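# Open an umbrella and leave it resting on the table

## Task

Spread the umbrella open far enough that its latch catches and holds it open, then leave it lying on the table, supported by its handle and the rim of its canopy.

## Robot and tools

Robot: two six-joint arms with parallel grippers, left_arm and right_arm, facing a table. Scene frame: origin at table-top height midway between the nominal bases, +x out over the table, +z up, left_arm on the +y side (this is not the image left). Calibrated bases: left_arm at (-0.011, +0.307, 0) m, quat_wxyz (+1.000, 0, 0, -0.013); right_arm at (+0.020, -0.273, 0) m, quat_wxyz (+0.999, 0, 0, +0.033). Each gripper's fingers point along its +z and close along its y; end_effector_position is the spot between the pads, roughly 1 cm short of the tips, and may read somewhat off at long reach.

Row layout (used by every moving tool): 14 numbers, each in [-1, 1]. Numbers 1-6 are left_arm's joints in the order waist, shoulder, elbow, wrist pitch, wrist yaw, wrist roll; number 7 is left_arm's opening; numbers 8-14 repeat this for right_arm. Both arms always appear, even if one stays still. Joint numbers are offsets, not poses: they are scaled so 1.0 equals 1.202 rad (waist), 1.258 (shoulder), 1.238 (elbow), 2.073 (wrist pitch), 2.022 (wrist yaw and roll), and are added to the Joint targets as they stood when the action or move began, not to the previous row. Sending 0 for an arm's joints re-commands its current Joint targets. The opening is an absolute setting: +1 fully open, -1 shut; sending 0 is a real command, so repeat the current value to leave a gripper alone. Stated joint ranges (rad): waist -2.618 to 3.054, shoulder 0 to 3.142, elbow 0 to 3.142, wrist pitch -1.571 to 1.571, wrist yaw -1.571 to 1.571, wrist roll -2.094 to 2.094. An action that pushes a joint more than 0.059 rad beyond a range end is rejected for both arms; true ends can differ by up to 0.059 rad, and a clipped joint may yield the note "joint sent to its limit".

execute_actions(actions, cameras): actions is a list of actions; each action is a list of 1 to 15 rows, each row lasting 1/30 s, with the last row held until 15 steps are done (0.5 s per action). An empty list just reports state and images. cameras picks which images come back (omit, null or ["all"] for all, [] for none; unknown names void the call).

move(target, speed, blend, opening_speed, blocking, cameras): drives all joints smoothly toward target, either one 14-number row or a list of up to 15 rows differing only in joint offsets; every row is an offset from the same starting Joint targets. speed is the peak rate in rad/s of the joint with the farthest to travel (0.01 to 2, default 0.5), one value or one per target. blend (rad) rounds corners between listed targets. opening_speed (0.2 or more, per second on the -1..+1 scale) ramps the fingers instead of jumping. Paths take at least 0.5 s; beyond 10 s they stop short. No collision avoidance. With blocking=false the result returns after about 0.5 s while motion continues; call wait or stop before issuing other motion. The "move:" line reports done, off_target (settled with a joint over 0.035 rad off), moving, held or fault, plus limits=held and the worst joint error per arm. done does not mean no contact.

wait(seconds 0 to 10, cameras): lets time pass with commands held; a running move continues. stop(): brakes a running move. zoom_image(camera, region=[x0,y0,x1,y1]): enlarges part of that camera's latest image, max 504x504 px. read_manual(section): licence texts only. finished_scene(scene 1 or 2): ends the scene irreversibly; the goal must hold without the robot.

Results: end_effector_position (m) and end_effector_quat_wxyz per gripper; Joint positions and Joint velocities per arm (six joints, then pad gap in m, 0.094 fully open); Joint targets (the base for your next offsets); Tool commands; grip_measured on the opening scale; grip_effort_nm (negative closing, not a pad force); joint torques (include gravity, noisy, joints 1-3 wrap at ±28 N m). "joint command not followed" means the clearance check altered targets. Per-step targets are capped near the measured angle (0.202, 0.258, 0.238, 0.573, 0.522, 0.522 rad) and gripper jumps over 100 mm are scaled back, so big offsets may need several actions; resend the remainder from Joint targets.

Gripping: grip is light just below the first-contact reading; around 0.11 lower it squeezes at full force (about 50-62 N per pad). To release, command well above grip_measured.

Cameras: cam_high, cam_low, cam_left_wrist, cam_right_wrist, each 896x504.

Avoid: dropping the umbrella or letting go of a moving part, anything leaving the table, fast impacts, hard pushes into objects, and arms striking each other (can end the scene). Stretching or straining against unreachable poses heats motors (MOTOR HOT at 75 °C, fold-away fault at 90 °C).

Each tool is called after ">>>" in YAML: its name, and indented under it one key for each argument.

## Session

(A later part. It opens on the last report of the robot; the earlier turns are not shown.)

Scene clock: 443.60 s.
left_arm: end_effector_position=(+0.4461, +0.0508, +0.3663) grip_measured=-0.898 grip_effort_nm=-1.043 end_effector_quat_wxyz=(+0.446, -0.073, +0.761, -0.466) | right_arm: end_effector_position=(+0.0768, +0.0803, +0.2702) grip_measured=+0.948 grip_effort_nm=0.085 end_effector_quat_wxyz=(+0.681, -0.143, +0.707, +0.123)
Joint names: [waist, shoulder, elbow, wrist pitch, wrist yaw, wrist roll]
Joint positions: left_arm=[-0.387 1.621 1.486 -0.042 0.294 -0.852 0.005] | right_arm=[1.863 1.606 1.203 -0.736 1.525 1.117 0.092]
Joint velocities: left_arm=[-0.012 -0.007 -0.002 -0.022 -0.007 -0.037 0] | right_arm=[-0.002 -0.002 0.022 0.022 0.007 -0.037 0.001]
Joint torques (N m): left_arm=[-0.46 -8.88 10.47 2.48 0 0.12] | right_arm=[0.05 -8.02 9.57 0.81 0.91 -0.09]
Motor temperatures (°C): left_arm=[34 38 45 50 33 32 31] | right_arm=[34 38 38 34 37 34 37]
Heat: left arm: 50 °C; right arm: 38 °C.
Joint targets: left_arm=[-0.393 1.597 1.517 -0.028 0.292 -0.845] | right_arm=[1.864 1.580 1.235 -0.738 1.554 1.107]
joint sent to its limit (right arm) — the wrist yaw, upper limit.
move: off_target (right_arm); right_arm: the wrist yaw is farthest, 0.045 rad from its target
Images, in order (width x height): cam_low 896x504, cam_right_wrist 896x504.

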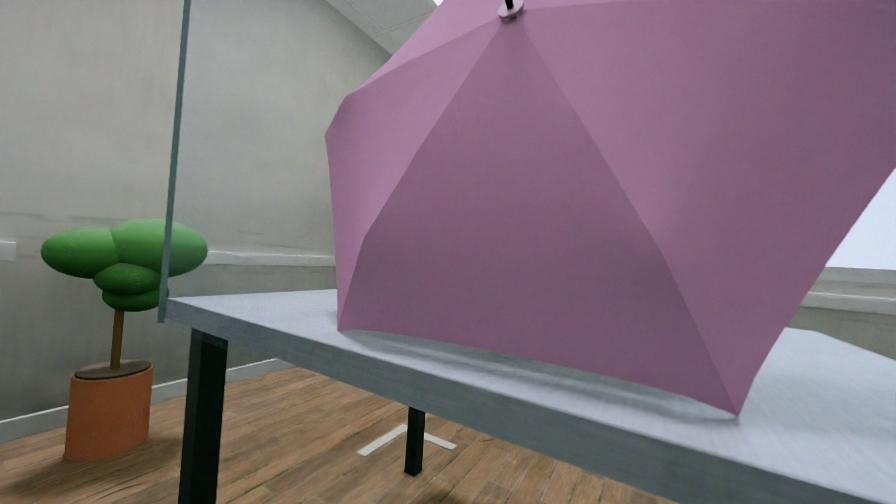

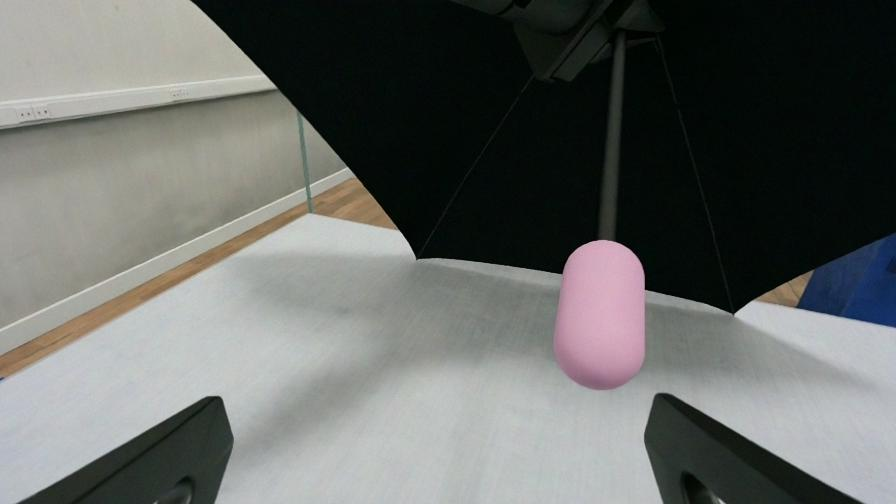

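>>> move:
  target:
    - [0,0,0,0,0,0,-0.95,-0.0116,-0.3021,-0.2302,0.3319,-0.1751,-0.1024,0.95]
    - [0,0,0,0,0,0,-0.95,-0.1364,-0.5405,-0.1898,-0.2229,-0.6202,0.1944,0.95]
    - [0,0,0,0,0,0,-0.95,-0.8186,-0.5405,-0.1898,-0.3676,-0.7685,0.1944,0.95]
  blend: 0.1
  speed: 0.5
  cameras: ["cam_low"]

Scene clock: 461.27 s.
left_arm: end_effector_position=(+0.4461, +0.0508, +0.3663) grip_measured=-0.898 grip_effort_nm=-1.028 end_effector_quat_wxyz=(+0.446, -0.073, +0.761, -0.466) | right_arm: end_effector_position=(+0.1002, -0.1610, +0.1574) grip_measured=+0.948 grip_effort_nm=0.076 end_effector_quat_wxyz=(+0.030, +0.266, +0.961, +0.072)
Joint names: [waist, shoulder, elbow, wrist pitch, wrist yaw, wrist roll]
Joint positions: left_arm=[-0.387 1.621 1.486 -0.042 0.294 -0.851 0.005] | right_arm=[0.885 0.912 0.976 -1.478 0.006 1.492 0.092]
Joint velocities: left_arm=[0.002 -0.007 -0.012 -0.051 -0.051 -0.037 0] | right_arm=[0.002 0.007 -0.002 0.022 -0.081 -0.037 0]
Joint torques (N m): left_arm=[-0.46 -8.85 10.47 2.49 0 0.12] | right_arm=[-0.53 -1.29 8.46 0.45 -0.07 0.1]
Motor temperatures (°C): left_arm=[34 38 45 50 33 32 32] | right_arm=[34 37 38 34 36 34 36]
Heat: left arm: 50 °C; right arm: 38 °C.
Joint targets: left_arm=[-0.393 1.597 1.517 -0.028 0.292 -0.844] | right_arm=[0.880 0.900 1.000 -1.500 0.000 1.500]
move: done
Images, in order (width x height): cam_low 896x504.

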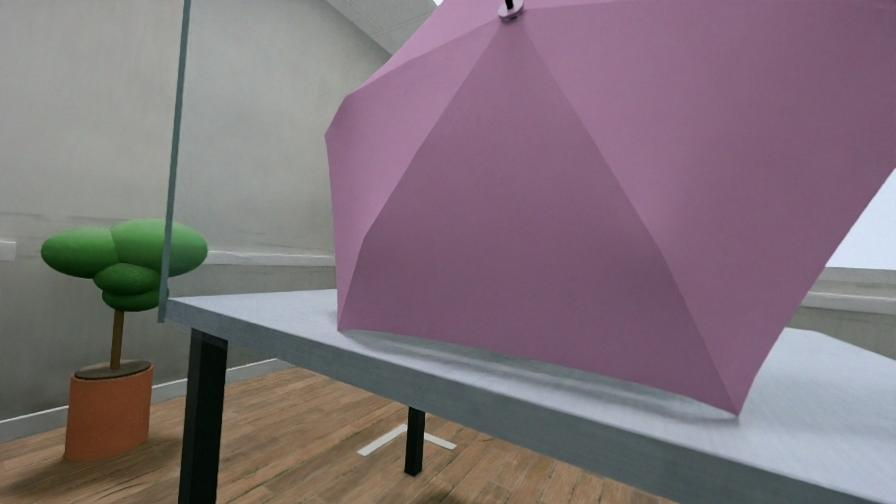

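>>> move:
  target:
    - [-0.1256,-0.2250,-0.3724,0.1573,-0.0861,0.0252,-0.95,0,0,0,0,0,0,0.95]
    - [-0.3286,-0.3315,-0.8126,0.4134,-0.2028,0.1261,-0.95,0,0,0,0,0,0,0.95]
  blend: 0.1
  speed: 0.35
  cameras: ["cam_low"]

Scene clock: 487.67 s.
left_arm: end_effector_position=(+0.2807, +0.0316, +0.2758) grip_measured=-0.899 grip_effort_nm=-1.043 end_effector_quat_wxyz=(+0.584, +0.029, +0.677, -0.447) | right_arm: end_effector_position=(+0.1000, -0.1612, +0.1573) grip_measured=+0.948 grip_effort_nm=0.066 end_effector_quat_wxyz=(+0.029, +0.266, +0.961, +0.072)
Joint names: [waist, shoulder, elbow, wrist pitch, wrist yaw, wrist roll]
Joint positions: left_arm=[-0.782 1.21 0.518 0.775 -0.112 -0.601 0.005] | right_arm=[0.885 0.912 0.976 -1.479 0.005 1.492 0.092]
Joint velocities: left_arm=[0.002 -0.007 -0.002 0.037 0.007 -0.081 -0.001] | right_arm=[0.007 0.007 -0.002 -0.022 -0.022 -0.037 -0.001]
Joint torques (N m): left_arm=[-0.47 -5.57 6.82 2.9 -0.06 0.16] | right_arm=[-0.53 -1.21 8.4 0.45 -0.05 0.1]
Motor temperatures (°C): left_arm=[34 38 45 51 33 31 32] | right_arm=[34 35 37 34 35 34 36]
Heat: left arm: 51 °C; right arm: 37 °C.
Joint targets: left_arm=[-0.788 1.180 0.511 0.829 -0.118 -0.590] | right_arm=[0.880 0.900 1.000 -1.500 0.000 1.500]
move: off_target (left_arm); left_arm: the wrist pitch is farthest, 0.054 rad from its target
Images, in order (width x height): cam_low 896x504.

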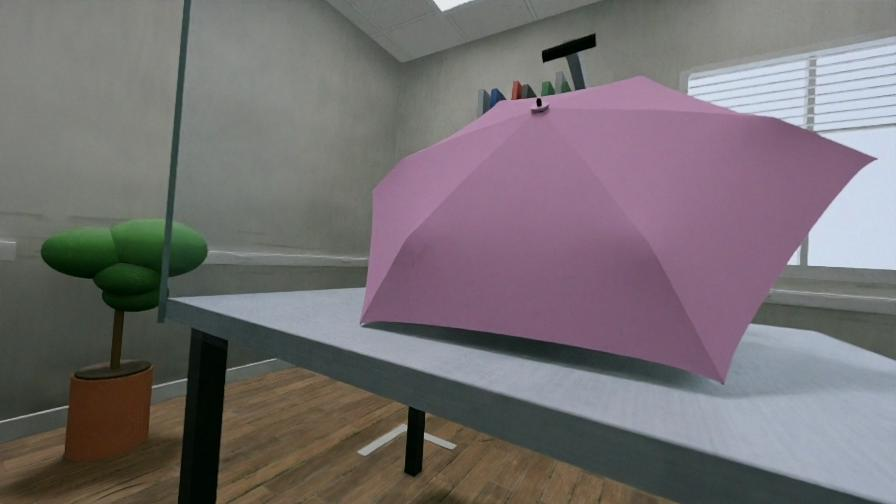

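>>> wait:
  seconds: 0
  cameras: ["cam_right_wrist"]

Scene clock: 488.57 s.
left_arm: end_effector_position=(+0.2808, +0.0316, +0.2759) grip_measured=-0.899 grip_effort_nm=-1.033 end_effector_quat_wxyz=(+0.584, +0.029, +0.677, -0.447) | right_arm: end_effector_position=(+0.0999, -0.1613, +0.1573) grip_measured=+0.948 grip_effort_nm=0.071 end_effector_quat_wxyz=(+0.029, +0.266, +0.961, +0.072)
Joint names: [waist, shoulder, elbow, wrist pitch, wrist yaw, wrist roll]
Joint positions: left_arm=[-0.782 1.21 0.518 0.775 -0.113 -0.601 0.005] | right_arm=[0.885 0.912 0.976 -1.479 0.005 1.492 0.092]
Joint velocities: left_arm=[0.007 -0.012 0.012 0.022 0.007 -0.125 0] | right_arm=[-0.002 -0.007 -0.002 0.007 0.066 -0.051 0]
Joint torques (N m): left_arm=[-0.47 -5.57 6.82 2.9 -0.06 0.17] | right_arm=[-0.51 -1.28 8.44 0.45 -0.04 0.11]
Motor temperatures (°C): left_arm=[34 38 45 51 33 31 32] | right_arm=[34 35 37 34 35 34 36]
Heat: left arm: 51 °C; right arm: 37 °C.
Joint targets: left_arm=[-0.788 1.180 0.511 0.829 -0.118 -0.589] | right_arm=[0.880 0.900 1.000 -1.500 0.000 1.500]
Tool commands: left_gripper/opening=-0.95 right_gripper/opening=+0.95
Images, in order (width x height): cam_right_wrist 896x504.

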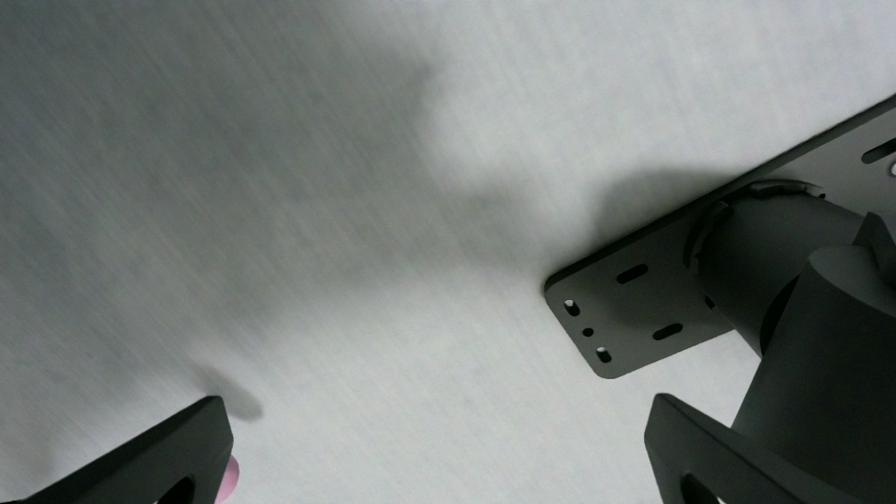

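>>> move:
  target: [0,0.0739,-0.0517,0.0757,0,0,-0.95,0,0,0,0,-0.198,0,0.95]
  speed: 0.3
  cameras: ["cam_right_wrist"]

Scene clock: 498.40 s.
left_arm: end_effector_position=(+0.2804, +0.0322, +0.2621) grip_measured=-0.899 grip_effort_nm=-1.043 end_effector_quat_wxyz=(+0.593, +0.027, +0.665, -0.454) | right_arm: end_effector_position=(+0.0431, -0.1233, +0.1703) grip_measured=+0.948 grip_effort_nm=0.071 end_effector_quat_wxyz=(-0.154, +0.247, +0.947, +0.137)
Joint names: [waist, shoulder, elbow, wrist pitch, wrist yaw, wrist roll]
Joint positions: left_arm=[-0.782 1.272 0.456 0.932 -0.113 -0.599 0.005] | right_arm=[0.885 0.912 0.976 -1.479 -0.387 1.492 0.092]
Joint velocities: left_arm=[-0.007 0.002 -0.002 -0.037 0.066 0.007 0.001] | right_arm=[0.002 0.002 -0.012 0.022 -0.051 0.037 0]
Joint torques (N m): left_arm=[-0.46 -3.37 6.3 2.88 -0.05 0.14] | right_arm=[-0.53 -1.33 8.4 0.44 -0.36 0.11]
Motor temperatures (°C): left_arm=[34 37 45 54 33 31 32] | right_arm=[34 35 37 34 35 34 36]
Heat: left arm: 54 °C; right arm: 37 °C.
Joint targets: left_arm=[-0.788 1.273 0.447 0.986 -0.118 -0.589] | right_arm=[0.880 0.900 1.000 -1.500 -0.400 1.500]
move: off_target (left_arm); left_arm: the wrist pitch is farthest, 0.054 rad from its target
Images, in order (width x height): cam_right_wrist 896x504.

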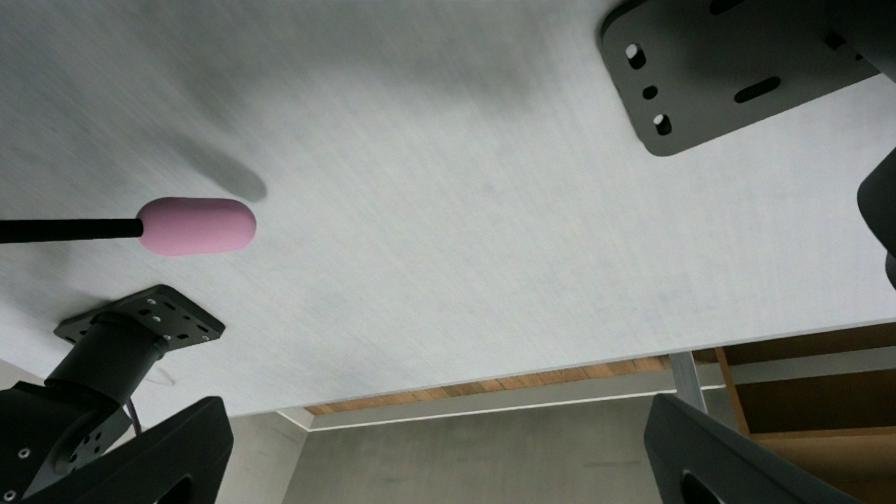

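>>> move:
  target: [0,0.066,-0.0452,0.0767,0,0,-0.95,0,0,0,0,0,0,0.95]
  speed: 0.2
  cameras: ["cam_low","cam_right_wrist"]

Scene clock: 512.67 s.
left_arm: end_effector_position=(+0.2798, +0.0329, +0.2480) grip_measured=-0.899 grip_effort_nm=-1.038 end_effector_quat_wxyz=(+0.604, +0.030, +0.653, -0.456) | right_arm: end_effector_position=(+0.0430, -0.1233, +0.1704) grip_measured=+0.948 grip_effort_nm=0.081 end_effector_quat_wxyz=(-0.155, +0.247, +0.947, +0.137)
Joint names: [waist, shoulder, elbow, wrist pitch, wrist yaw, wrist roll]
Joint positions: left_arm=[-0.782 1.353 0.401 1.099 -0.114 -0.583 0.005] | right_arm=[0.885 0.912 0.976 -1.48 -0.388 1.492 0.092]
Joint velocities: left_arm=[0.007 -0.017 -0.022 -0.051 0.007 0.066 0] | right_arm=[0.002 -0.002 -0.002 -0.051 0.022 0.051 0.002]
Joint torques (N m): left_arm=[-0.46 -3.43 5.67 2.77 -0.06 -0.03] | right_arm=[-0.55 -1.28 8.46 0.46 -0.36 0.1]
Motor temperatures (°C): left_arm=[34 36 45 56 32 31 33] | right_arm=[34 35 37 33 35 34 36]
Heat: left arm: 56 °C; right arm: 37 °C.
Joint targets: left_arm=[-0.788 1.357 0.391 1.145 -0.118 -0.589] | right_arm=[0.880 0.900 1.000 -1.500 -0.400 1.500]
move: off_target (left_arm); left_arm: the wrist pitch is farthest, 0.046 rad from its target
Images, in order (width x height): cam_low 896x504, cam_right_wrist 896x504.

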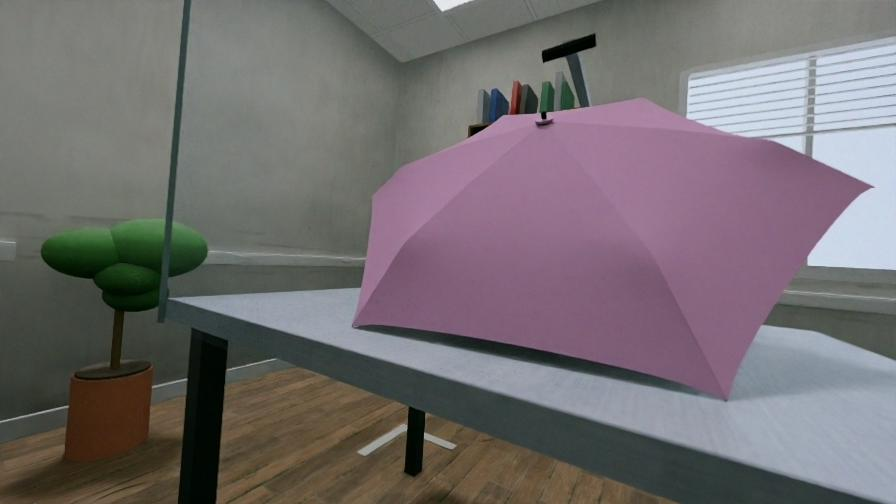

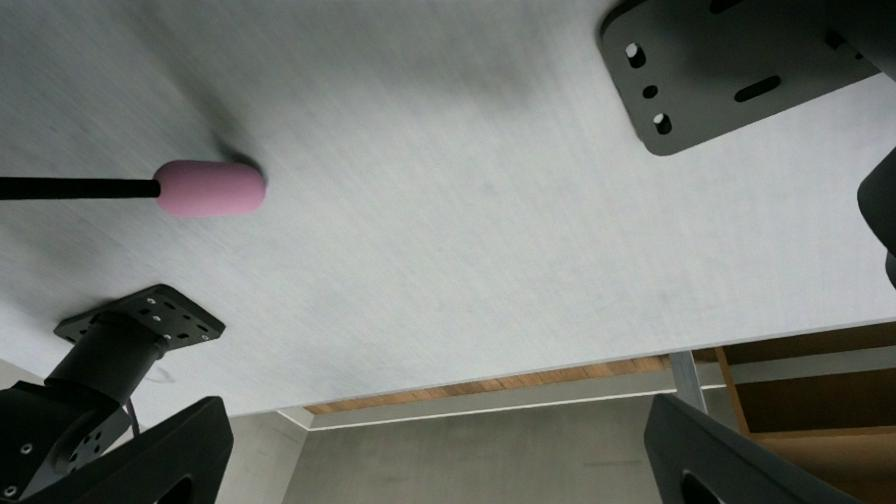

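>>> zoom_image:
  camera: "cam_low"
  region: [640, 330, 780, 430]

Scaled by 3.600 from the camera's 896x504 image, which has a finer 1280x720 frame.

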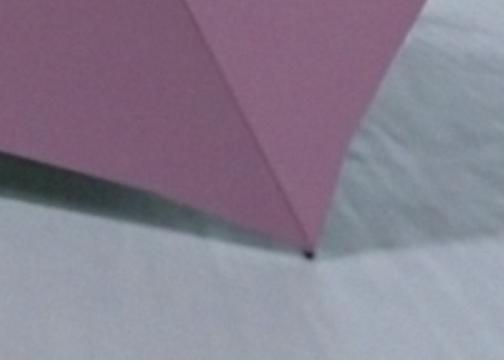

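>>> move:
  target: [0,0.058,-0.0404,0.0724,0,0,-0.95,0,0,0,0,0,0,0.95]
  speed: 0.12
  cameras: ["cam_low","cam_right_wrist"]

Scene clock: 526.07 s.
left_arm: end_effector_position=(+0.2763, +0.0366, +0.2496) grip_measured=-0.899 grip_effort_nm=-1.038 end_effector_quat_wxyz=(+0.619, +0.023, +0.625, -0.475) | right_arm: end_effector_position=(+0.0430, -0.1233, +0.1704) grip_measured=+0.948 grip_effort_nm=0.076 end_effector_quat_wxyz=(-0.155, +0.247, +0.947, +0.137)
Joint names: [waist, shoulder, elbow, wrist pitch, wrist yaw, wrist roll]
Joint positions: left_arm=[-0.782 1.418 0.359 1.279 -0.114 -0.591 0.005] | right_arm=[0.885 0.912 0.976 -1.48 -0.388 1.492 0.092]
Joint velocities: left_arm=[-0.007 0.012 0.007 0.007 -0.037 -0.007 0.001] | right_arm=[-0.032 -0.017 -0.002 0.037 -0.007 -0.007 0]
Joint torques (N m): left_arm=[-0.46 -2.97 4.57 2.41 -0.05 0.06] | right_arm=[-0.54 -1.24 8.42 0.43 -0.37 0.1]
Motor temperatures (°C): left_arm=[34 36 44 56 32 31 33] | right_arm=[34 35 37 33 35 34 35]
Heat: left arm: 56 °C; right arm: 37 °C.
Joint targets: left_arm=[-0.788 1.430 0.341 1.295 -0.118 -0.590] | right_arm=[0.880 0.900 1.000 -1.500 -0.400 1.500]
move: done
Images, in order (width x height): cam_low 896x504, cam_right_wrist 896x504.

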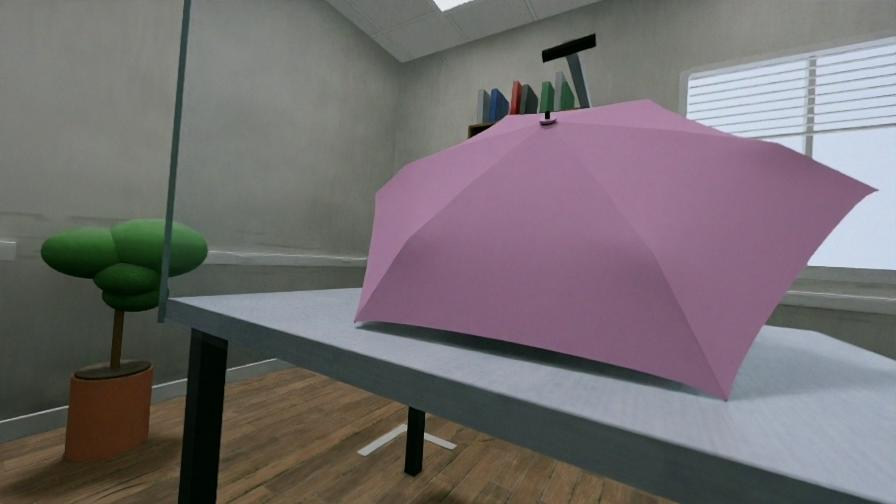

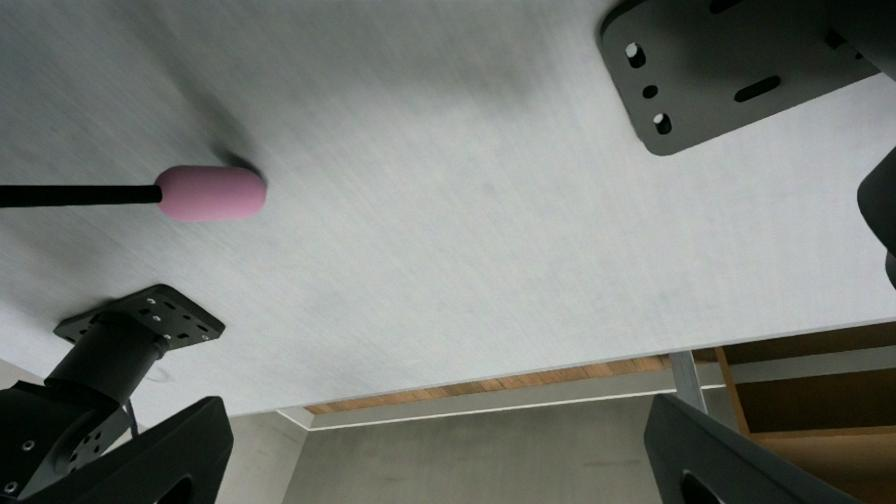

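>>> zoom_image:
  camera: "cam_low"
  region: [660, 350, 760, 420]

>>> zoom_image:
  camera: "cam_low"
  region: [320, 290, 420, 360]

>>> wait:
  seconds: 0
  cameras: ["cam_left_wrist"]

Scaled by 5.040 from the camera's 896x504 image, which has a finer 1280x720 frame.

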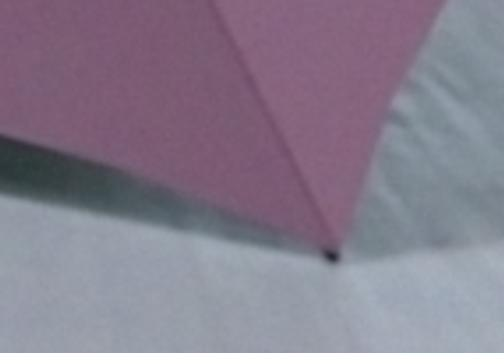

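Scaled by 5.040 from the camera's 896x504 image, which has a finer 1280x720 frame.

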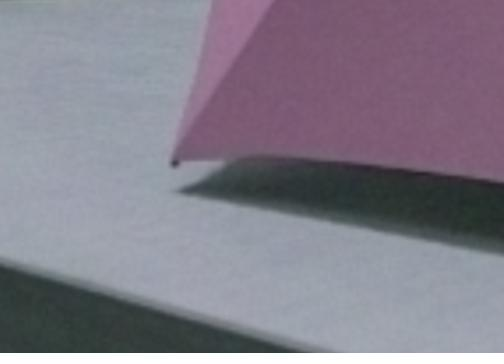

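Scene clock: 565.17 s.
left_arm: end_effector_position=(+0.2762, +0.0367, +0.2497) grip_measured=-0.899 grip_effort_nm=-1.038 end_effector_quat_wxyz=(+0.619, +0.023, +0.625, -0.475) | right_arm: end_effector_position=(+0.0430, -0.1233, +0.1704) grip_measured=+0.948 grip_effort_nm=0.076 end_effector_quat_wxyz=(-0.155, +0.247, +0.947, +0.137)
Joint names: [waist, shoulder, elbow, wrist pitch, wrist yaw, wrist roll]
Joint positions: left_arm=[-0.782 1.418 0.359 1.28 -0.114 -0.591 0.005] | right_arm=[0.885 0.912 0.976 -1.48 -0.388 1.492 0.092]
Joint velocities: left_arm=[-0.022 0.002 0.007 0.066 -0.081 -0.037 0] | right_arm=[0.012 0.007 0.002 0.007 0.007 0.007 0.001]
Joint torques (N m): left_arm=[-0.46 -2.99 4.57 2.4 -0.05 0.06] | right_arm=[-0.54 -1.24 8.43 0.45 -0.37 0.1]
Motor temperatures (°C): left_arm=[34 36 43 53 32 31 33] | right_arm=[34 34 37 33 35 34 35]
Heat: left arm: 53 °C; right arm: 37 °C.
Joint targets: left_arm=[-0.788 1.429 0.341 1.295 -0.118 -0.589] | right_arm=[0.880 0.900 1.000 -1.500 -0.400 1.500]
Tool commands: left_gripper/opening=-0.95 right_gripper/opening=+0.95
Images, in order (width x height): cam_left_wrist 896x504.

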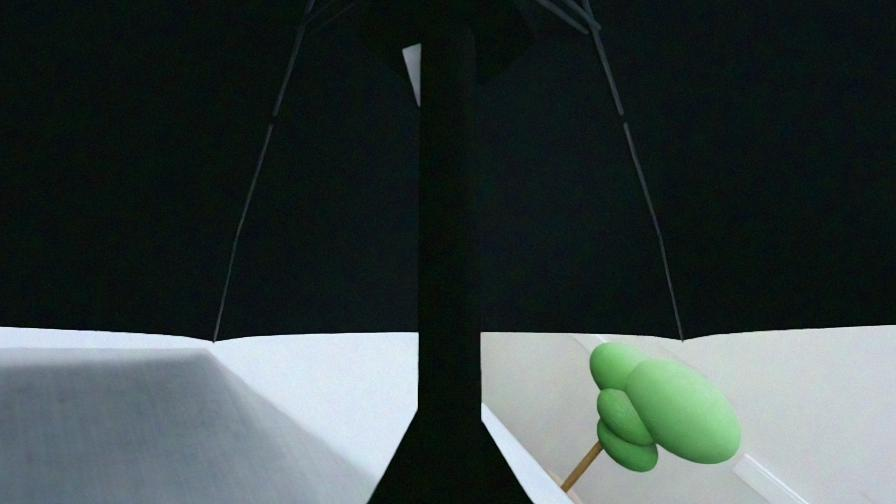

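>>> move:
  target: [0,0.0564,-0.0372,0.0564,0,0.0235,-0.95,0,0,0,0,0,0,0.95]
  speed: 0.1
  cameras: ["cam_low","cam_right_wrist"]

Scene clock: 580.17 s.
left_arm: end_effector_position=(+0.2709, +0.0419, +0.2548) grip_measured=-0.899 grip_effort_nm=-1.028 end_effector_quat_wxyz=(+0.630, +0.013, +0.595, -0.499) | right_arm: end_effector_position=(+0.0429, -0.1234, +0.1704) grip_measured=+0.948 grip_effort_nm=0.076 end_effector_quat_wxyz=(-0.155, +0.247, +0.947, +0.137)
Joint names: [waist, shoulder, elbow, wrist pitch, wrist yaw, wrist roll]
Joint positions: left_arm=[-0.782 1.474 0.324 1.447 -0.112 -0.614 0.005] | right_arm=[0.885 0.912 0.976 -1.48 -0.388 1.492 0.092]
Joint velocities: left_arm=[-0.002 0.012 -0.007 -0.051 -0.081 -0.007 -0.001] | right_arm=[0.007 0.002 -0.002 0.037 -0.066 0.007 0.001]
Joint torques (N m): left_arm=[-0.47 -2.04 3.28 1.81 -0.06 0.86] | right_arm=[-0.46 -1.24 8.4 0.43 -0.37 0.1]
Motor temperatures (°C): left_arm=[34 36 43 53 32 31 33] | right_arm=[34 34 37 33 34 34 35]
Heat: left arm: 53 °C; right arm: 37 °C.
Joint targets: left_arm=[-0.788 1.500 0.295 1.411 -0.118 -0.542] | right_arm=[0.880 0.900 1.000 -1.500 -0.400 1.500]
move: off_target (left_arm); left_arm: the wrist roll is farthest, 0.072 rad from its target
Images, in order (width x height): cam_low 896x504, cam_right_wrist 896x504.

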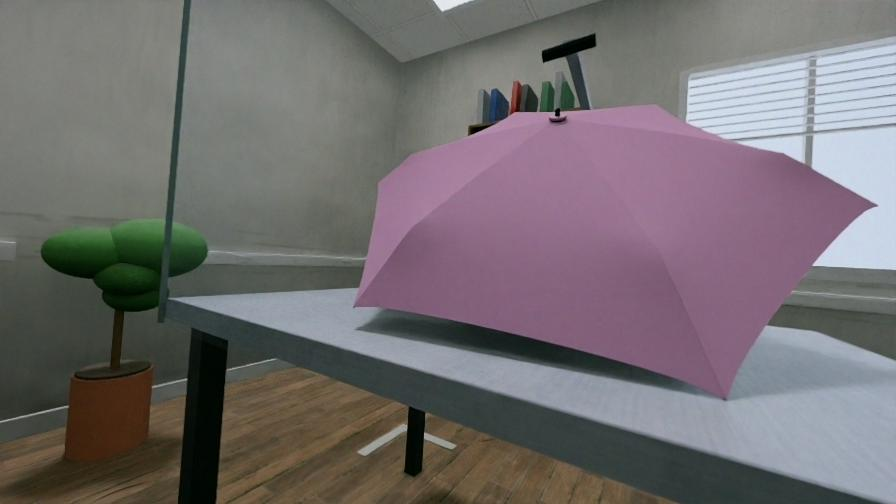

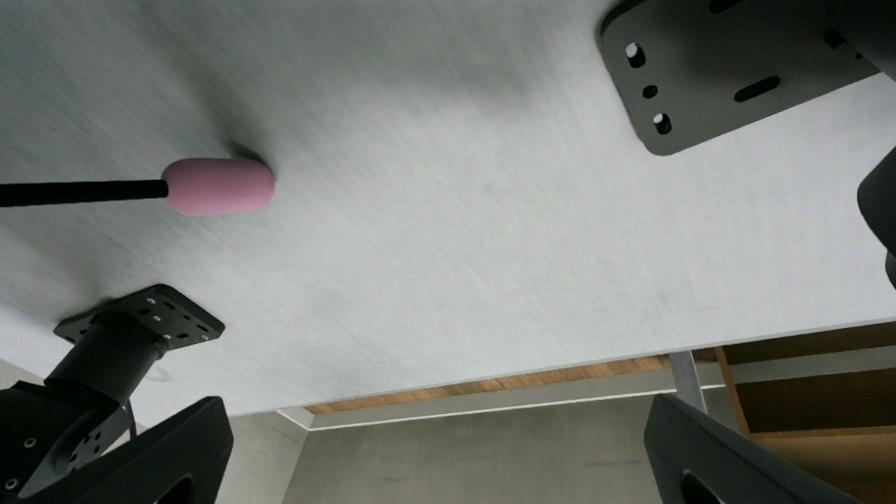

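>>> move:
  target: [-0.0291,-0.0382,0.0921,-0.0622,-0.0158,-0.0109,-0.95,0,0,0,0,0,0,0.95]
  speed: 0.12
  cameras: ["cam_low"]

Scene clock: 606.60 s.
left_arm: end_effector_position=(+0.2779, +0.0255, +0.2491) grip_measured=-0.899 grip_effort_nm=-1.043 end_effector_quat_wxyz=(+0.620, +0.021, +0.624, -0.475) | right_arm: end_effector_position=(+0.0429, -0.1234, +0.1704) grip_measured=+0.948 grip_effort_nm=0.076 end_effector_quat_wxyz=(-0.155, +0.247, +0.947, +0.137)
Joint names: [waist, shoulder, elbow, wrist pitch, wrist yaw, wrist roll]
Joint positions: left_arm=[-0.813 1.467 0.39 1.303 -0.147 -0.587 0.005] | right_arm=[0.885 0.912 0.976 -1.48 -0.388 1.492 0.092]
Joint velocities: left_arm=[-0.002 -0.012 -0.022 -0.007 0.095 -0.007 -0.001] | right_arm=[-0.007 -0.012 0.027 0.037 -0.007 0.022 0]
Joint torques (N m): left_arm=[-0.84 -5.29 7.45 2.03 -0.03 0.3] | right_arm=[-0.49 -1.29 8.42 0.46 -0.37 0.1]
Motor temperatures (°C): left_arm=[34 35 43 52 32 32 33] | right_arm=[34 34 37 33 34 34 35]
Heat: left arm: 52 °C; right arm: 37 °C.
Joint targets: left_arm=[-0.823 1.452 0.409 1.282 -0.150 -0.564] | right_arm=[0.880 0.900 1.000 -1.500 -0.400 1.500]
move: done
Images, in order (width x height): cam_low 896x504.

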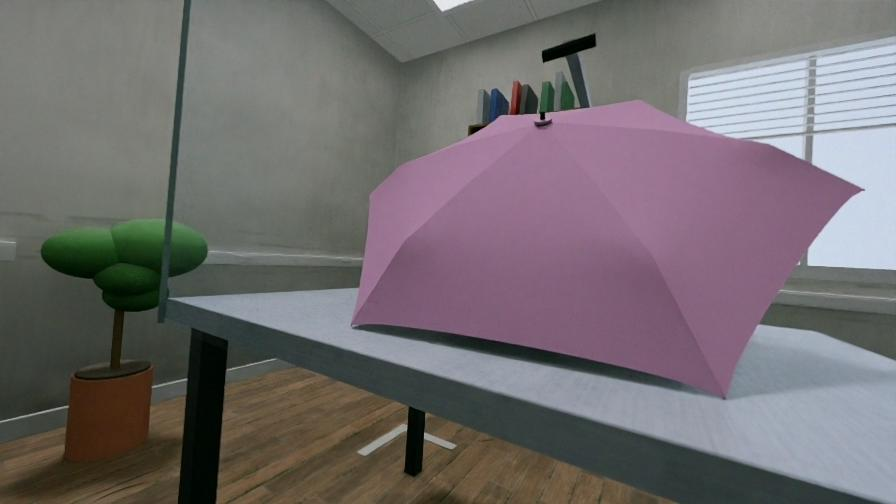

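>>> zoom_image:
  camera: "cam_low"
  region: [320, 290, 420, 360]

>>> zoom_image:
  camera: "cam_low"
  region: [660, 350, 760, 420]

>>> wait:
  seconds: 0
  cameras: ["cam_right_wrist"]

>>> zoom_image:
  camera: "cam_right_wrist"
  region: [140, 110, 300, 230]

Scaled by 5.040 from the camera's 896x504 image, which has a finer 1280x720 frame.

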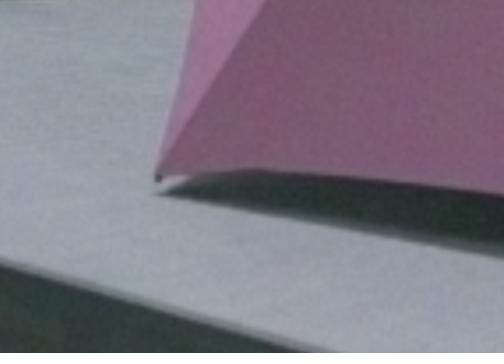

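Scaled by 5.040 from the camera's 896x504 image, which has a finer 1280x720 frame.

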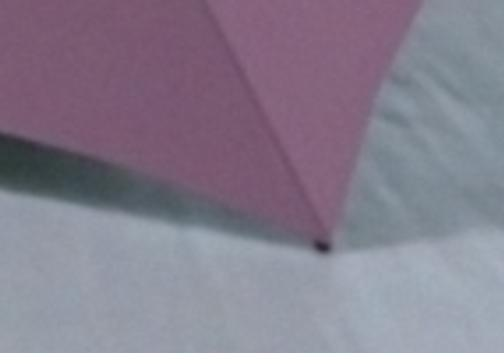

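Scene clock: 608.23 s.
left_arm: end_effector_position=(+0.2779, +0.0256, +0.2490) grip_measured=-0.899 grip_effort_nm=-1.043 end_effector_quat_wxyz=(+0.620, +0.021, +0.624, -0.475) | right_arm: end_effector_position=(+0.0429, -0.1234, +0.1704) grip_measured=+0.948 grip_effort_nm=0.081 end_effector_quat_wxyz=(-0.155, +0.247, +0.947, +0.137)
Joint names: [waist, shoulder, elbow, wrist pitch, wrist yaw, wrist roll]
Joint positions: left_arm=[-0.813 1.467 0.39 1.303 -0.148 -0.586 0.005] | right_arm=[0.885 0.912 0.976 -1.48 -0.388 1.492 0.092]
Joint velocities: left_arm=[-0.012 0.007 -0.022 0.022 0.022 -0.066 0] | right_arm=[-0.007 0.007 -0.002 -0.051 -0.037 -0.007 -0.001]
Joint torques (N m): left_arm=[-0.85 -5.31 7.41 2.02 -0.03 0.3] | right_arm=[-0.5 -1.29 8.43 0.47 -0.37 0.11]
Motor temperatures (°C): left_arm=[34 35 43 52 32 32 33] | right_arm=[34 34 37 33 34 34 35]
Heat: left arm: 52 °C; right arm: 37 °C.
Joint targets: left_arm=[-0.823 1.452 0.409 1.283 -0.150 -0.564] | right_arm=[0.880 0.900 1.000 -1.500 -0.400 1.500]
Tool commands: left_gripper/opening=-0.95 right_gripper/opening=+0.95
Images, in order (width x height): cam_right_wrist 896x504.

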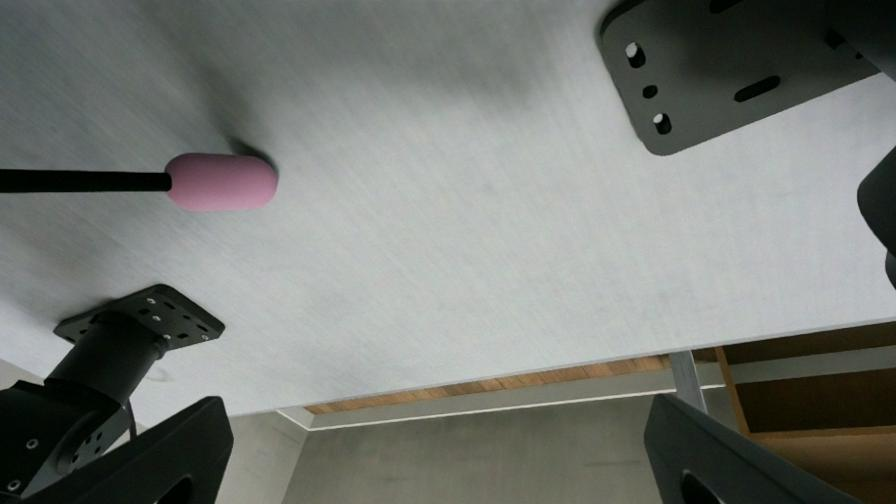

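Scaled by 3.150 from the camera's 896x504 image, which has a finer 1280x720 frame.

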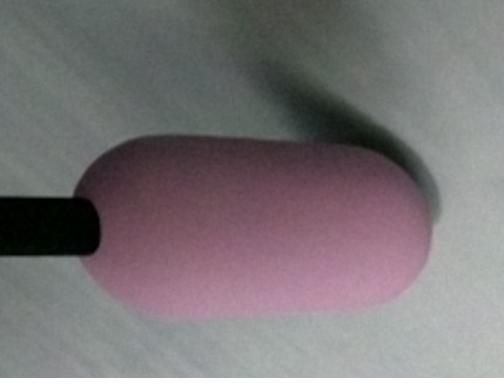

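>>> move:
  target: [-0.0079,-0.0095,0.0242,-0.029,-0.004,-0.0025,-0.95,0,0,0,0,0,0,0.95]
  speed: 0.1
  cameras: ["cam_low"]

>>> zoom_image:
  camera: "cam_low"
  region: [320, 290, 420, 360]

Scene clock: 613.23 s.
left_arm: end_effector_position=(+0.2796, +0.0211, +0.2480) grip_measured=-0.899 grip_effort_nm=-1.043 end_effector_quat_wxyz=(+0.617, +0.023, +0.633, -0.467) | right_arm: end_effector_position=(+0.0429, -0.1234, +0.1704) grip_measured=+0.948 grip_effort_nm=0.076 end_effector_quat_wxyz=(-0.155, +0.247, +0.947, +0.137)
Joint names: [waist, shoulder, elbow, wrist pitch, wrist yaw, wrist roll]
Joint positions: left_arm=[-0.823 1.458 0.412 1.246 -0.161 -0.579 0.005] | right_arm=[0.885 0.912 0.976 -1.48 -0.388 1.492 0.092]
Joint velocities: left_arm=[0.002 -0.007 -0.007 0.007 0.007 0.007 -0.001] | right_arm=[0.022 0.012 -0.007 -0.022 0.007 0.022 0]
Joint torques (N m): left_arm=[-0.77 -5.46 8.25 2 0.03 0.14] | right_arm=[-0.55 -1.28 8.4 0.45 -0.36 0.09]
Motor temperatures (°C): left_arm=[34 36 43 51 32 32 34] | right_arm=[34 34 37 33 34 34 35]
Heat: left arm: 51 °C; right arm: 37 °C.
Joint targets: left_arm=[-0.833 1.440 0.439 1.222 -0.158 -0.569] | right_arm=[0.880 0.900 1.000 -1.500 -0.400 1.500]
move: done
Images, in order (width x height): cam_low 896x504.

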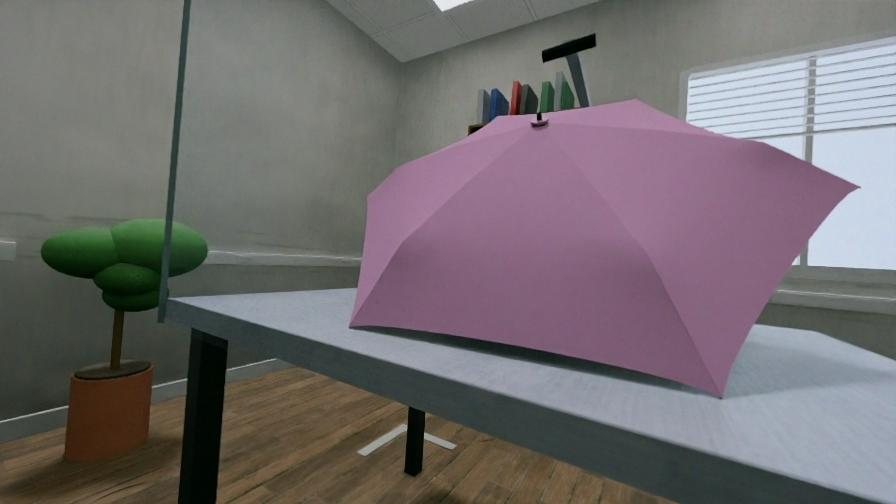

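Scaled by 5.040 from the camera's 896x504 image, which has a finer 1280x720 frame.

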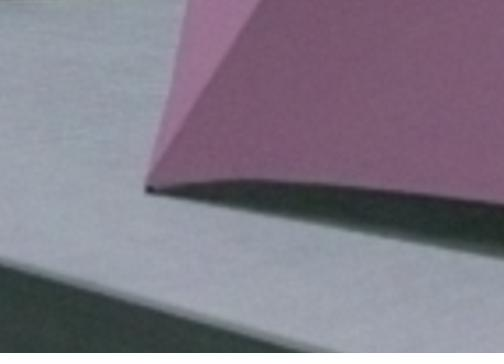

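>>> move:
  target: [0,0,0,0,0,0,-0.82,0,0,0,0,0,0,0.95]
  opening_speed: 0.2
  cameras: []

>>> wait:
  seconds: 0.5
  cameras: ["cam_low"]

Scene clock: 616.77 s.
left_arm: end_effector_position=(+0.2798, +0.0210, +0.2475) grip_measured=-0.821 grip_effort_nm=0.076 end_effector_quat_wxyz=(+0.617, +0.024, +0.634, -0.466) | right_arm: end_effector_position=(+0.0429, -0.1234, +0.1704) grip_measured=+0.948 grip_effort_nm=0.071 end_effector_quat_wxyz=(-0.155, +0.247, +0.947, +0.137)
Joint names: [waist, shoulder, elbow, wrist pitch, wrist yaw, wrist roll]
Joint positions: left_arm=[-0.823 1.458 0.412 1.243 -0.162 -0.577 0.008] | right_arm=[0.885 0.912 0.976 -1.48 -0.388 1.492 0.092]
Joint velocities: left_arm=[-0.002 0.002 0.002 -0.022 0.007 -0.051 0] | right_arm=[0.002 -0.007 0.002 -0.022 0.037 -0.037 0]
Joint torques (N m): left_arm=[-0.77 -5.5 8.25 2.03 0.03 0.13] | right_arm=[-0.53 -1.25 8.43 0.44 -0.36 0.1]
Motor temperatures (°C): left_arm=[34 36 44 51 32 32 33] | right_arm=[34 34 37 33 34 34 35]
Heat: left arm: 51 °C; right arm: 37 °C.
Joint targets: left_arm=[-0.833 1.440 0.439 1.223 -0.158 -0.569] | right_arm=[0.880 0.900 1.000 -1.500 -0.400 1.500]
move: done
No camera images: "cameras" was empty.

Scene clock: 617.27 s.
left_arm: end_effector_position=(+0.2798, +0.0210, +0.2475) grip_measured=-0.821 grip_effort_nm=0.066 end_effector_quat_wxyz=(+0.617, +0.024, +0.634, -0.466) | right_arm: end_effector_position=(+0.0429, -0.1234, +0.1704) grip_measured=+0.948 grip_effort_nm=0.076 end_effector_quat_wxyz=(-0.155, +0.247, +0.947, +0.137)
Joint names: [waist, shoulder, elbow, wrist pitch, wrist yaw, wrist roll]
Joint positions: left_arm=[-0.823 1.458 0.412 1.243 -0.162 -0.577 0.008] | right_arm=[0.885 0.912 0.976 -1.48 -0.388 1.492 0.092]
Joint velocities: left_arm=[0.002 -0.002 0.002 -0.066 -0.022 -0.007 0] | right_arm=[-0.002 -0.017 0.012 0.007 -0.022 0.051 0.001]
Joint torques (N m): left_arm=[-0.75 -5.52 8.24 2.04 0.04 0.14] | right_arm=[-0.51 -1.28 8.43 0.44 -0.36 0.11]
Motor temperatures (°C): left_arm=[34 36 44 51 32 32 33] | right_arm=[34 34 37 33 34 34 35]
Heat: left arm: 51 °C; right arm: 37 °C.
Joint targets: left_arm=[-0.833 1.440 0.439 1.223 -0.158 -0.569] | right_arm=[0.880 0.900 1.000 -1.500 -0.400 1.500]
Tool commands: left_gripper/opening=-0.82 right_gripper/opening=+0.95
wait: 0.50 s; at rest by 0.17 s
Images, in order (width x height): cam_low 896x504.

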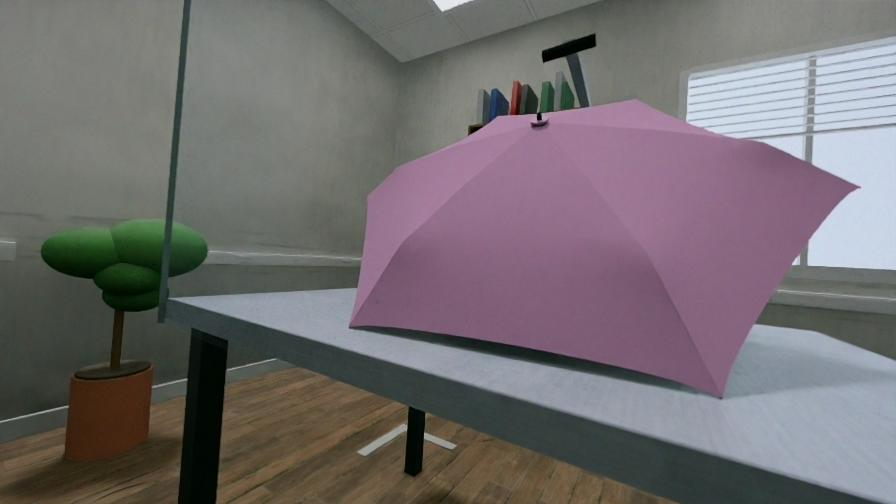

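>>> move:
  target: [0,0,0,0,0,0,-0.3,0,0,0,0,0,0,0.95]
  opening_speed: 0.3
  cameras: ["cam_left_wrist"]

Scene clock: 620.73 s.
left_arm: end_effector_position=(+0.2799, +0.0208, +0.2464) grip_measured=-0.301 grip_effort_nm=0.066 end_effector_quat_wxyz=(+0.616, +0.024, +0.636, -0.465) | right_arm: end_effector_position=(+0.0429, -0.1234, +0.1704) grip_measured=+0.948 grip_effort_nm=0.071 end_effector_quat_wxyz=(-0.155, +0.247, +0.947, +0.137)
Joint names: [waist, shoulder, elbow, wrist pitch, wrist yaw, wrist roll]
Joint positions: left_arm=[-0.823 1.458 0.412 1.239 -0.162 -0.577 0.033] | right_arm=[0.885 0.912 0.976 -1.48 -0.388 1.492 0.092]
Joint velocities: left_arm=[-0.022 0.002 -0.007 -0.037 -0.007 -0.037 0] | right_arm=[0.002 0.002 -0.007 -0.051 -0.037 0.037 0]
Joint torques (N m): left_arm=[-0.77 -5.5 8.24 2.09 0.03 0.13] | right_arm=[-0.51 -1.25 8.39 0.45 -0.37 0.1]
Motor temperatures (°C): left_arm=[34 36 44 51 32 32 33] | right_arm=[34 34 37 33 34 34 35]
Heat: left arm: 51 °C; right arm: 37 °C.
Joint targets: left_arm=[-0.833 1.440 0.439 1.223 -0.158 -0.569] | right_arm=[0.880 0.900 1.000 -1.500 -0.400 1.500]
move: done
Images, in order (width x height): cam_left_wrist 896x504.

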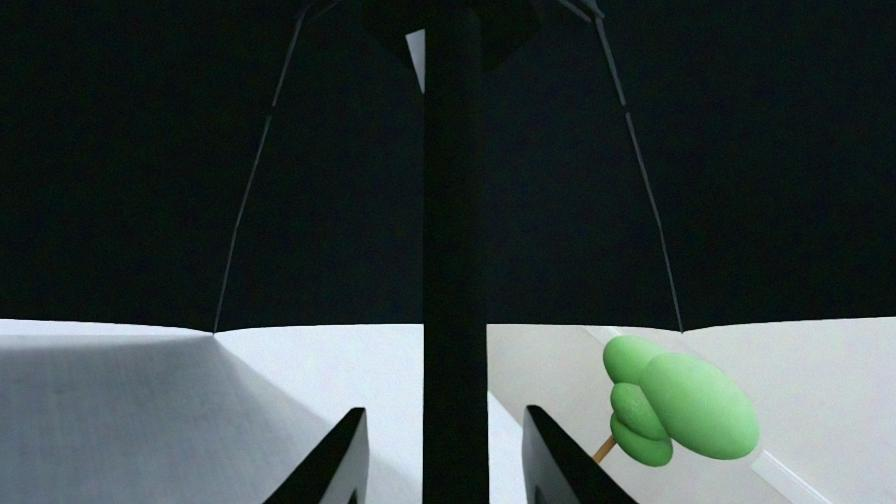

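>>> move:
  target: [-0.0374,-0.1526,-0.1737,-0.0029,-0.0223,0.002,-0.3,0,0,0,0,0,0,0.95]
  speed: 0.2
  cameras: ["cam_left_wrist"]

Scene clock: 635.23 s.
left_arm: end_effector_position=(+0.2414, +0.0489, +0.2434) grip_measured=-0.301 grip_effort_nm=0.071 end_effector_quat_wxyz=(+0.615, +0.024, +0.630, -0.473) | right_arm: end_effector_position=(+0.0429, -0.1234, +0.1704) grip_measured=+0.948 grip_effort_nm=0.076 end_effector_quat_wxyz=(-0.155, +0.247, +0.947, +0.137)
Joint names: [waist, shoulder, elbow, wrist pitch, wrist yaw, wrist roll]
Joint positions: left_arm=[-0.87 1.264 0.241 1.232 -0.198 -0.575 0.033] | right_arm=[0.885 0.912 0.976 -1.48 -0.388 1.492 0.092]
Joint velocities: left_arm=[-0.007 -0.007 0.007 -0.066 0.022 0.007 0.001] | right_arm=[-0.007 -0.022 -0.017 -0.022 0.037 0.007 0]
Joint torques (N m): left_arm=[-0.65 -3.9 4.82 2.07 -0.03 0.16] | right_arm=[-0.5 -1.31 8.44 0.44 -0.37 0.09]
Motor temperatures (°C): left_arm=[34 36 44 51 32 32 33] | right_arm=[34 34 37 33 34 34 35]
Heat: left arm: 51 °C; right arm: 37 °C.
Joint targets: left_arm=[-0.878 1.248 0.224 1.217 -0.203 -0.565] | right_arm=[0.880 0.900 1.000 -1.500 -0.400 1.500]
move: done
Images, in order (width x height): cam_left_wrist 896x504.

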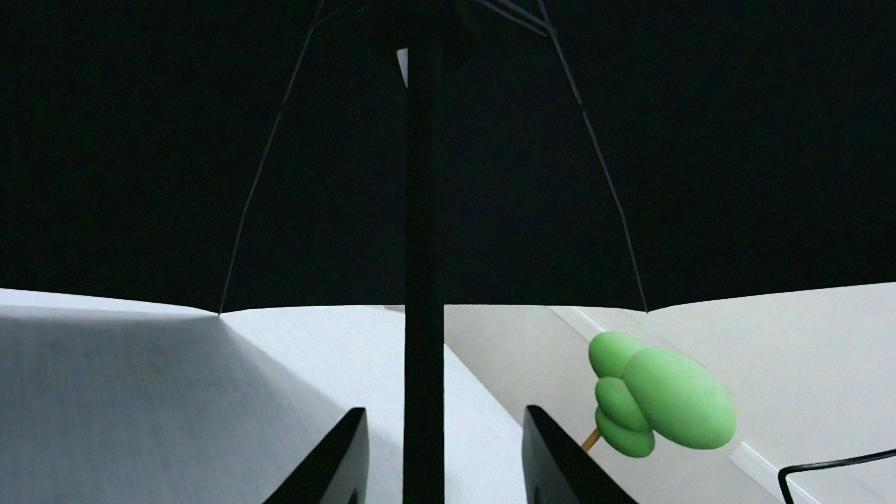

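>>> move:
  target: [-0.0541,-0.2401,-0.1268,-0.0656,-0.0321,0.002,-0.3,0,0,0,0,0,0,0.95]
  speed: 0.3
  cameras: ["cam_low","cam_right_wrist"]

Scene clock: 640.37 s.
left_arm: end_effector_position=(+0.2043, +0.0813, +0.2395) grip_measured=-0.301 grip_effort_nm=0.071 end_effector_quat_wxyz=(+0.615, +0.019, +0.626, -0.478) | right_arm: end_effector_position=(+0.0429, -0.1234, +0.1704) grip_measured=+0.948 grip_effort_nm=0.076 end_effector_quat_wxyz=(-0.155, +0.247, +0.947, +0.137)
Joint names: [waist, shoulder, elbow, wrist pitch, wrist yaw, wrist roll]
Joint positions: left_arm=[-0.935 0.958 0.085 1.097 -0.264 -0.571 0.033] | right_arm=[0.885 0.912 0.976 -1.48 -0.388 1.492 0.092]
Joint velocities: left_arm=[0.002 -0.007 0.007 0.022 -0.022 -0.037 0] | right_arm=[0.002 -0.032 -0.002 -0.051 -0.007 0.007 0]
Joint torques (N m): left_arm=[-0.61 -1.81 5.3 2.06 -0.03 0.16] | right_arm=[-0.5 -1.25 8.4 0.44 -0.38 0.09]
Motor temperatures (°C): left_arm=[34 36 44 51 32 32 32] | right_arm=[34 34 37 33 34 34 35]
Heat: left arm: 51 °C; right arm: 37 °C.
Joint targets: left_arm=[-0.942 0.946 0.067 1.081 -0.268 -0.561] | right_arm=[0.880 0.900 1.000 -1.500 -0.400 1.500]
move: done
Images, in order (width x height): cam_low 896x504, cam_right_wrist 896x504.

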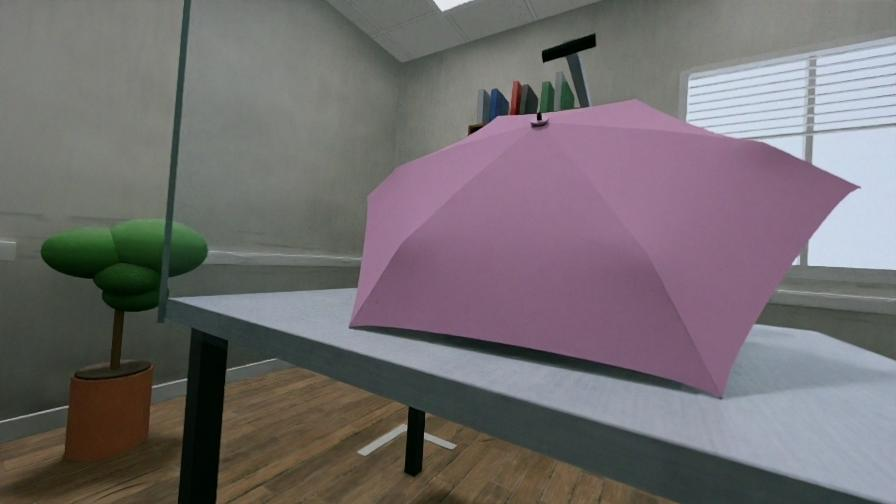

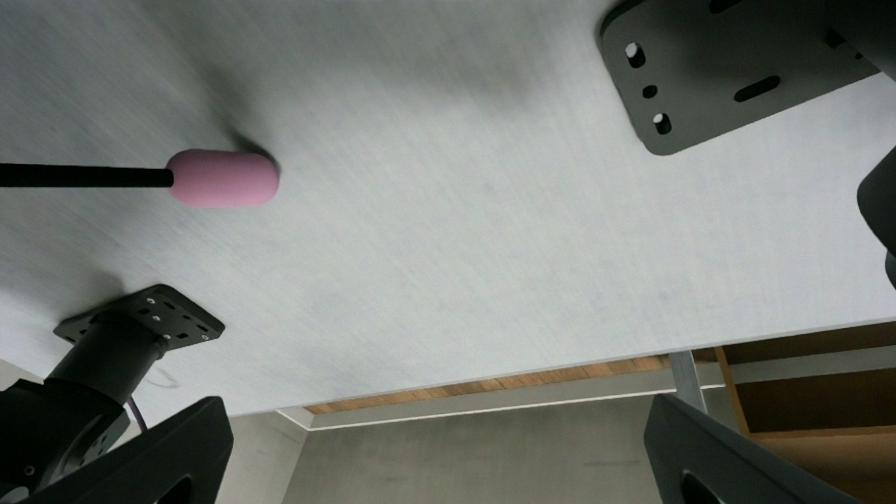

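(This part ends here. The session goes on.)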